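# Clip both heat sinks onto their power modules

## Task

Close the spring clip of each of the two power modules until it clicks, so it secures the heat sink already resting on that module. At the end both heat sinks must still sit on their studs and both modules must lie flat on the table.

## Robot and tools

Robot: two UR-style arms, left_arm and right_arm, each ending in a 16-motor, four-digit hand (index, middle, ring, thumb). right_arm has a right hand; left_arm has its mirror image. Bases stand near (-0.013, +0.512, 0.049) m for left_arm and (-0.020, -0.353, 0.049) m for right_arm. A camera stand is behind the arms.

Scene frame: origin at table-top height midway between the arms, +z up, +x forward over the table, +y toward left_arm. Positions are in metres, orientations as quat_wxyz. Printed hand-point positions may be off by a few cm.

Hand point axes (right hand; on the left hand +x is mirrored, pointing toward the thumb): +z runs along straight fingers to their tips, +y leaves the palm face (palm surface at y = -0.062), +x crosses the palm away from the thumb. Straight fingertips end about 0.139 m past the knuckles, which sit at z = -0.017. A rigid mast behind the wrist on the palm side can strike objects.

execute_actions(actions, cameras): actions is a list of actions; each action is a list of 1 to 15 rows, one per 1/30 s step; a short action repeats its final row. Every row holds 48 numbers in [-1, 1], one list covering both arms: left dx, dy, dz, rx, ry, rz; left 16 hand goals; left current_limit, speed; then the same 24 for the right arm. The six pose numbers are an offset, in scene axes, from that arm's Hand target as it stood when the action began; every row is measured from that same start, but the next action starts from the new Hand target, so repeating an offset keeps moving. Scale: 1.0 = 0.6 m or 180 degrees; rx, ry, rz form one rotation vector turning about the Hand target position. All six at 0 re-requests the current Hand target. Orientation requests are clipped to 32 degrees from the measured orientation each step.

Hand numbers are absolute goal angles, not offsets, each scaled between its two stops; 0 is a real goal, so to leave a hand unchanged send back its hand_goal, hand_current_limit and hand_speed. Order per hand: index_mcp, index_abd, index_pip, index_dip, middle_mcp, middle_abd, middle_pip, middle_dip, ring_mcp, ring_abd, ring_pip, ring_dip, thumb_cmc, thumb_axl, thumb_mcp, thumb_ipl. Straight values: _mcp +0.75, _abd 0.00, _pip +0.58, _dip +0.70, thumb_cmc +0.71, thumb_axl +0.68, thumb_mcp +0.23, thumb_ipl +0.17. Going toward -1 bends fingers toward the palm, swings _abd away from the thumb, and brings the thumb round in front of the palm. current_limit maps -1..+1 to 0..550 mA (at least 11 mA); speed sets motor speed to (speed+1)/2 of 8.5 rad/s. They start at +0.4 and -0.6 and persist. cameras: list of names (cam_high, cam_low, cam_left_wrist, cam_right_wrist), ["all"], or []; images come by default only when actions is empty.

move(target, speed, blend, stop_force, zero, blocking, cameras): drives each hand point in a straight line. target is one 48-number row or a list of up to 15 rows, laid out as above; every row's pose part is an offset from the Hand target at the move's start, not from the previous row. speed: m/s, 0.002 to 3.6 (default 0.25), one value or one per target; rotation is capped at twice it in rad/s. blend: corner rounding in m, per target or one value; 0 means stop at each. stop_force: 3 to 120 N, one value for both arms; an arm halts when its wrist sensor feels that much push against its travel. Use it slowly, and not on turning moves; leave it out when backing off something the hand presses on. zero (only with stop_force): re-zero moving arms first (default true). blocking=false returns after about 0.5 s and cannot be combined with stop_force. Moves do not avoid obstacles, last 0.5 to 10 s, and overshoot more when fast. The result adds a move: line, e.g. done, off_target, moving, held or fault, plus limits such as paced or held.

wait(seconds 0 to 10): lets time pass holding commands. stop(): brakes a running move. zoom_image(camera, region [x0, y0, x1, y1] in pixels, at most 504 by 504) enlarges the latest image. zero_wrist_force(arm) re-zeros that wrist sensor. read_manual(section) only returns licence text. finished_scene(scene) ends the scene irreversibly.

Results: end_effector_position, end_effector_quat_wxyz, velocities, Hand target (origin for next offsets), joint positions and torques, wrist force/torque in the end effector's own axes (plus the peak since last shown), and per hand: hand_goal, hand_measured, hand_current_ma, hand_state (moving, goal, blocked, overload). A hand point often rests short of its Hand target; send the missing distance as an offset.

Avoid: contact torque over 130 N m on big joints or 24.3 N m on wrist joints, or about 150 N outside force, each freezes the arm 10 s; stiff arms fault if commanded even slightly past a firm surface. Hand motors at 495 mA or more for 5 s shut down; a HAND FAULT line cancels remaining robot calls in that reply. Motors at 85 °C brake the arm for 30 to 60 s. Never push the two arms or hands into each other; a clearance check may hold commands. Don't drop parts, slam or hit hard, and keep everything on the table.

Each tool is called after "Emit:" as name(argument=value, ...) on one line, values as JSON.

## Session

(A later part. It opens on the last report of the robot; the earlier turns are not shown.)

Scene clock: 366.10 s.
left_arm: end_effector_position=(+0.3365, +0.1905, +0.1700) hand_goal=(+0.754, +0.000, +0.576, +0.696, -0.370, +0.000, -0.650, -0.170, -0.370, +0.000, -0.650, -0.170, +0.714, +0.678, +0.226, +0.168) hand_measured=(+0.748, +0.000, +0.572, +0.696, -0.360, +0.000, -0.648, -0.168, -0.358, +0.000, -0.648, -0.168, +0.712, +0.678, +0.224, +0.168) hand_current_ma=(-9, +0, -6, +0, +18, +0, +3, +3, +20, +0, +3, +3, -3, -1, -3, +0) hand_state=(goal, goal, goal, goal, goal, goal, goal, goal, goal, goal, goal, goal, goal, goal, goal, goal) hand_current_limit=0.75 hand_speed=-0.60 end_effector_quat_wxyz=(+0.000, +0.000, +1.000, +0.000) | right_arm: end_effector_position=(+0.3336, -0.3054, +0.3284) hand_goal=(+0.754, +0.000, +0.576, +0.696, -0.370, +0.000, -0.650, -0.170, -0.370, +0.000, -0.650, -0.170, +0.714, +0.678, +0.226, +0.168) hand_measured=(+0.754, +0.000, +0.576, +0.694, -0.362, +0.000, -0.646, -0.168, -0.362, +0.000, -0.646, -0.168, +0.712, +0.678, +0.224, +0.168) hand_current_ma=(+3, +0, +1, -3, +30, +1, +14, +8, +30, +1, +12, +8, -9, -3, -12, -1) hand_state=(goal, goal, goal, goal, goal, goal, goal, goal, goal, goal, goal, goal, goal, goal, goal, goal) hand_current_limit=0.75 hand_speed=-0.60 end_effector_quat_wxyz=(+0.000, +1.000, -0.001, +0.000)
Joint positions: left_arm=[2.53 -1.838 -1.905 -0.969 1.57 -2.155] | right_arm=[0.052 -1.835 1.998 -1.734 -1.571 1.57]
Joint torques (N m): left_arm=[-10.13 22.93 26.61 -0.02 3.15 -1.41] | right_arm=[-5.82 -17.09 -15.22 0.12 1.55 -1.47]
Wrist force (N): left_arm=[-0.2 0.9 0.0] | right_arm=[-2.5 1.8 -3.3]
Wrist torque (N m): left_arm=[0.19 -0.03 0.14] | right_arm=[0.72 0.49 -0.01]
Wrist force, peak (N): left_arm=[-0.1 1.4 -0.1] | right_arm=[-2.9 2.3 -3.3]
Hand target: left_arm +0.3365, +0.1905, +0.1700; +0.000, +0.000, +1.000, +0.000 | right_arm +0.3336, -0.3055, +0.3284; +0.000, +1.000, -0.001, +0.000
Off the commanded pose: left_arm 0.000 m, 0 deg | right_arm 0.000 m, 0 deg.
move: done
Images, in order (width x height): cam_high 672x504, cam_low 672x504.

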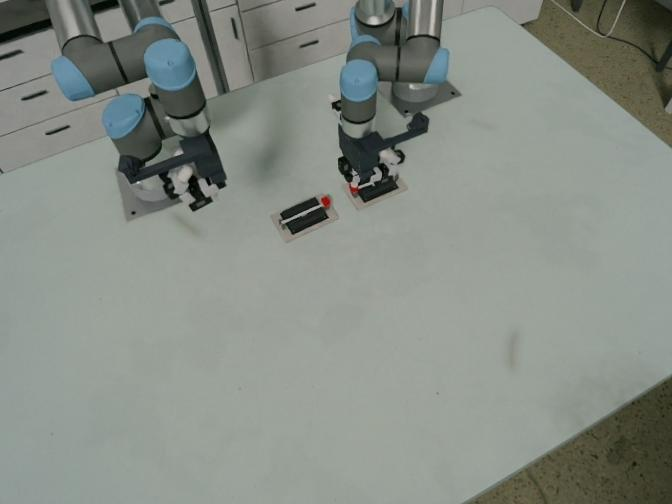

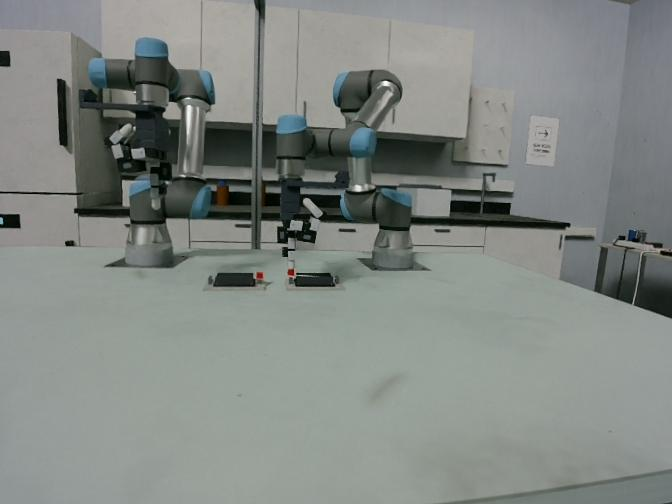

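Emit:
move(target=[0,0,-0.05,0,0,0,0.754,0,0.576,0.696,-0.37,0,-0.65,-0.17,-0.37,0,-0.65,-0.17,0.714,0.678,0.226,0.168,0.75,-0.6,0,0,0,0,0,0,0.754,0,0.576,0.696,-0.37,0,-0.65,-0.17,-0.37,0,-0.65,-0.17,0.714,0.678,0.226,0.168,0.75,-0.6], speed=0.02, stop_force=50)

Emit:
move(target=[[0,0,0.1,0,0,0,0.754,0,0.576,0.696,-0.37,0,-0.65,-0.17,-0.37,0,-0.65,-0.17,0.714,0.678,0.226,0.168,0.75,-0.6,0,0,0,0,0,0,0.754,0,0.576,0.696,-0.37,0,-0.65,-0.17,-0.37,0,-0.65,-0.17,0.714,0.678,0.226,0.168,0.75,-0.6],[0,0.15,0.17,0,0,0,0.754,0,0.576,0.696,-0.37,0,-0.65,-0.17,-0.37,0,-0.65,-0.17,0.714,0.678,0.226,0.168,0.75,-0.6,0,0,0,0,0,0,0.754,0,0.576,0.696,-0.37,0,-0.65,-0.17,-0.37,0,-0.65,-0.17,0.714,0.678,0.226,0.168,0.75,-0.6]], speed=0.1, blend=[0.02,0], cameras=["cam_high","cam_low"])

Emit:
zoom_image(camera="cam_low", region=[190, 220, 350, 300])

Emit:
zoom_image(camera="cam_high", region=[260, 150, 420, 250])

Scene clock: 378.07 s.
left_arm: end_effector_position=(+0.3366, +0.1904, +0.1584) hand_goal=(+0.754, +0.000, +0.576, +0.696, -0.370, +0.000, -0.650, -0.170, -0.370, +0.000, -0.650, -0.170, +0.714, +0.678, +0.226, +0.168) hand_measured=(+0.752, +0.004, +0.576, +0.694, -0.360, +0.000, -0.648, -0.168, -0.358, +0.000, -0.648, -0.168, +0.712, +0.678, +0.224, +0.168) hand_current_ma=(-1, +4, -1, -2, +18, +0, +3, +3, +20, +0, +3, +3, -3, -1, -4, +0) hand_state=(goal, goal, goal, goal, goal, goal, goal, goal, goal, goal, goal, goal, goal, goal, goal, goal) hand_current_limit=0.75 hand_speed=-0.60 end_effector_quat_wxyz=(+0.000, +0.000, +1.000, +0.000) | right_arm: end_effector_position=(+0.3336, -0.3055, +0.3284) hand_goal=(+0.754, +0.000, +0.576, +0.696, -0.370, +0.000, -0.650, -0.170, -0.370, +0.000, -0.650, -0.170, +0.714, +0.678, +0.226, +0.168) hand_measured=(+0.754, +0.000, +0.576, +0.694, -0.362, +0.000, -0.646, -0.168, -0.362, +0.000, -0.646, -0.168, +0.712, +0.678, +0.224, +0.168) hand_current_ma=(+3, +0, +1, -3, +30, +1, +14, +8, +30, +1, +12, +8, -9, -3, -12, -1) hand_state=(goal, goal, goal, goal, goal, goal, goal, goal, goal, goal, goal, goal, goal, goal, goal, goal) hand_current_limit=0.75 hand_speed=-0.60 end_effector_quat_wxyz=(+0.000, +1.000, -0.001, +0.000)
Joint positions: left_arm=[2.53 -1.855 -1.918 -0.939 1.57 -2.156] | right_arm=[0.052 -1.835 1.998 -1.734 -1.571 1.57]
Joint torques (N m): left_arm=[-8.59 13.35 8.77 -3.07 2.64 -1.18] | right_arm=[-7.12 -16.2 -14.48 0.17 1.67 -1.48]
Wrist force (N): left_arm=[-0.4 0.2 -51.4] | right_arm=[-2.2 1.8 -3.4]
Wrist torque (N m): left_arm=[4.20 1.17 0.11] | right_arm=[0.72 0.44 0.01]
Wrist force, peak (N): left_arm=[-0.5 0.0 -70.2] | right_arm=[-2.7 1.8 -3.4]
Hand target: left_arm +0.3366, +0.1904, +0.1584; +0.000, +0.000, +1.000, +0.000 (not the last commanded pose) | right_arm +0.3336, -0.3055, +0.3284; +0.000, +1.000, -0.001, +0.000
Off the commanded pose: left_arm 0.018 m, 0 deg | right_arm 0.000 m, 0 deg.
move: contact (left_arm)

Scene clock: 380.20 s.
left_arm: end_effector_position=(+0.3366, +0.2803, +0.2603) hand_goal=(+0.754, +0.000, +0.576, +0.696, -0.370, +0.000, -0.650, -0.170, -0.370, +0.000, -0.650, -0.170, +0.714, +0.678, +0.226, +0.168) hand_measured=(+0.754, +0.000, +0.576, +0.694, -0.360, +0.000, -0.648, -0.168, -0.358, +0.000, -0.648, -0.168, +0.712, +0.678, +0.224, +0.168) hand_current_ma=(+0, -1, +0, -2, +18, +0, +3, +3, +20, +0, +3, +3, -3, -1, -4, +0) hand_state=(goal, goal, goal, goal, goal, goal, goal, goal, goal, goal, goal, goal, goal, goal, goal, goal) hand_current_limit=0.75 hand_speed=-0.60 end_effector_quat_wxyz=(+0.000, +0.000, +1.000, +0.000) | right_arm: end_effector_position=(+0.3336, -0.3055, +0.3284) hand_goal=(+0.754, +0.000, +0.576, +0.696, -0.370, +0.000, -0.650, -0.170, -0.370, +0.000, -0.650, -0.170, +0.714, +0.678, +0.226, +0.168) hand_measured=(+0.754, +0.000, +0.576, +0.694, -0.362, +0.000, -0.646, -0.168, -0.362, +0.000, -0.646, -0.168, +0.712, +0.678, +0.224, +0.168) hand_current_ma=(+3, +0, +1, -3, +30, +1, +14, +8, +30, +1, +12, +8, -9, -3, -12, -1) hand_state=(goal, goal, goal, goal, goal, goal, goal, goal, goal, goal, goal, goal, goal, goal, goal, goal) hand_current_limit=0.75 hand_speed=-0.60 end_effector_quat_wxyz=(+0.000, +1.000, -0.001, +0.000)
Joint positions: left_arm=[2.686 -1.588 -1.937 -1.187 1.57 -1.999] | right_arm=[0.052 -1.835 1.998 -1.734 -1.571 1.57]
Joint torques (N m): left_arm=[9.8 27.18 9.69 0.13 -3.21 1.53] | right_arm=[-6.17 -17.25 -13.98 0.07 1.68 -1.57]
Wrist force (N): left_arm=[-0.5 0.9 -0.1] | right_arm=[-2.6 1.5 -3.0]
Wrist torque (N m): left_arm=[0.21 0.03 -0.07] | right_arm=[0.66 0.48 -0.02]
Wrist force, peak (N): left_arm=[-0.3 0.3 -51.4] | right_arm=[-2.8 1.9 -3.3]
Hand target: left_arm +0.3366, +0.2804, +0.2604; +0.000, +0.000, +1.000, +0.000 | right_arm +0.3336, -0.3055, +0.3284; +0.000, +1.000, -0.001, +0.000
Off the commanded pose: left_arm 0.000 m, 0 deg | right_arm 0.000 m, 0 deg.
move: done
Images, in order (width x height): cam_high 672x504, cam_low 672x504.

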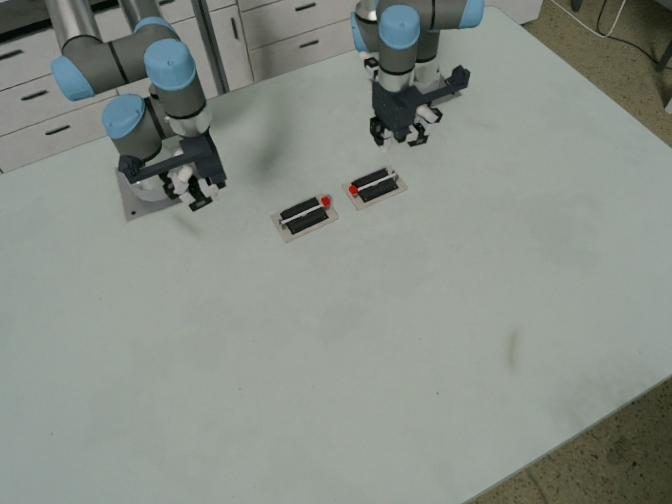

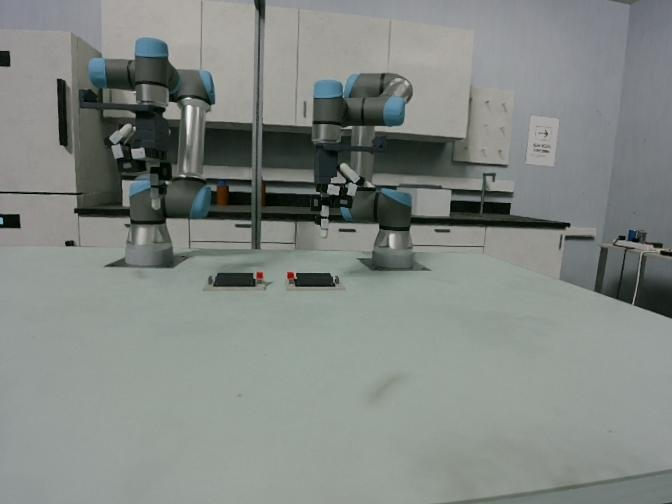

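Scaled by 3.150 from the camera's 672x504 image, which has a finer 960x720 frame.

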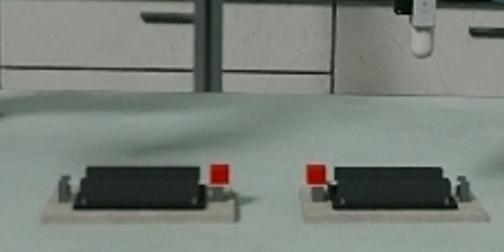

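Scaled by 3.150 from the camera's 672x504 image, which has a finer 960x720 frame.

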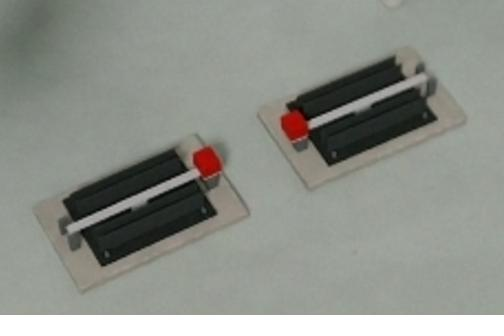

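Both clips are down on their catches, and both arms are clear.

Emit:
finished_scene(scene=2)

The scene is finished: the task was done.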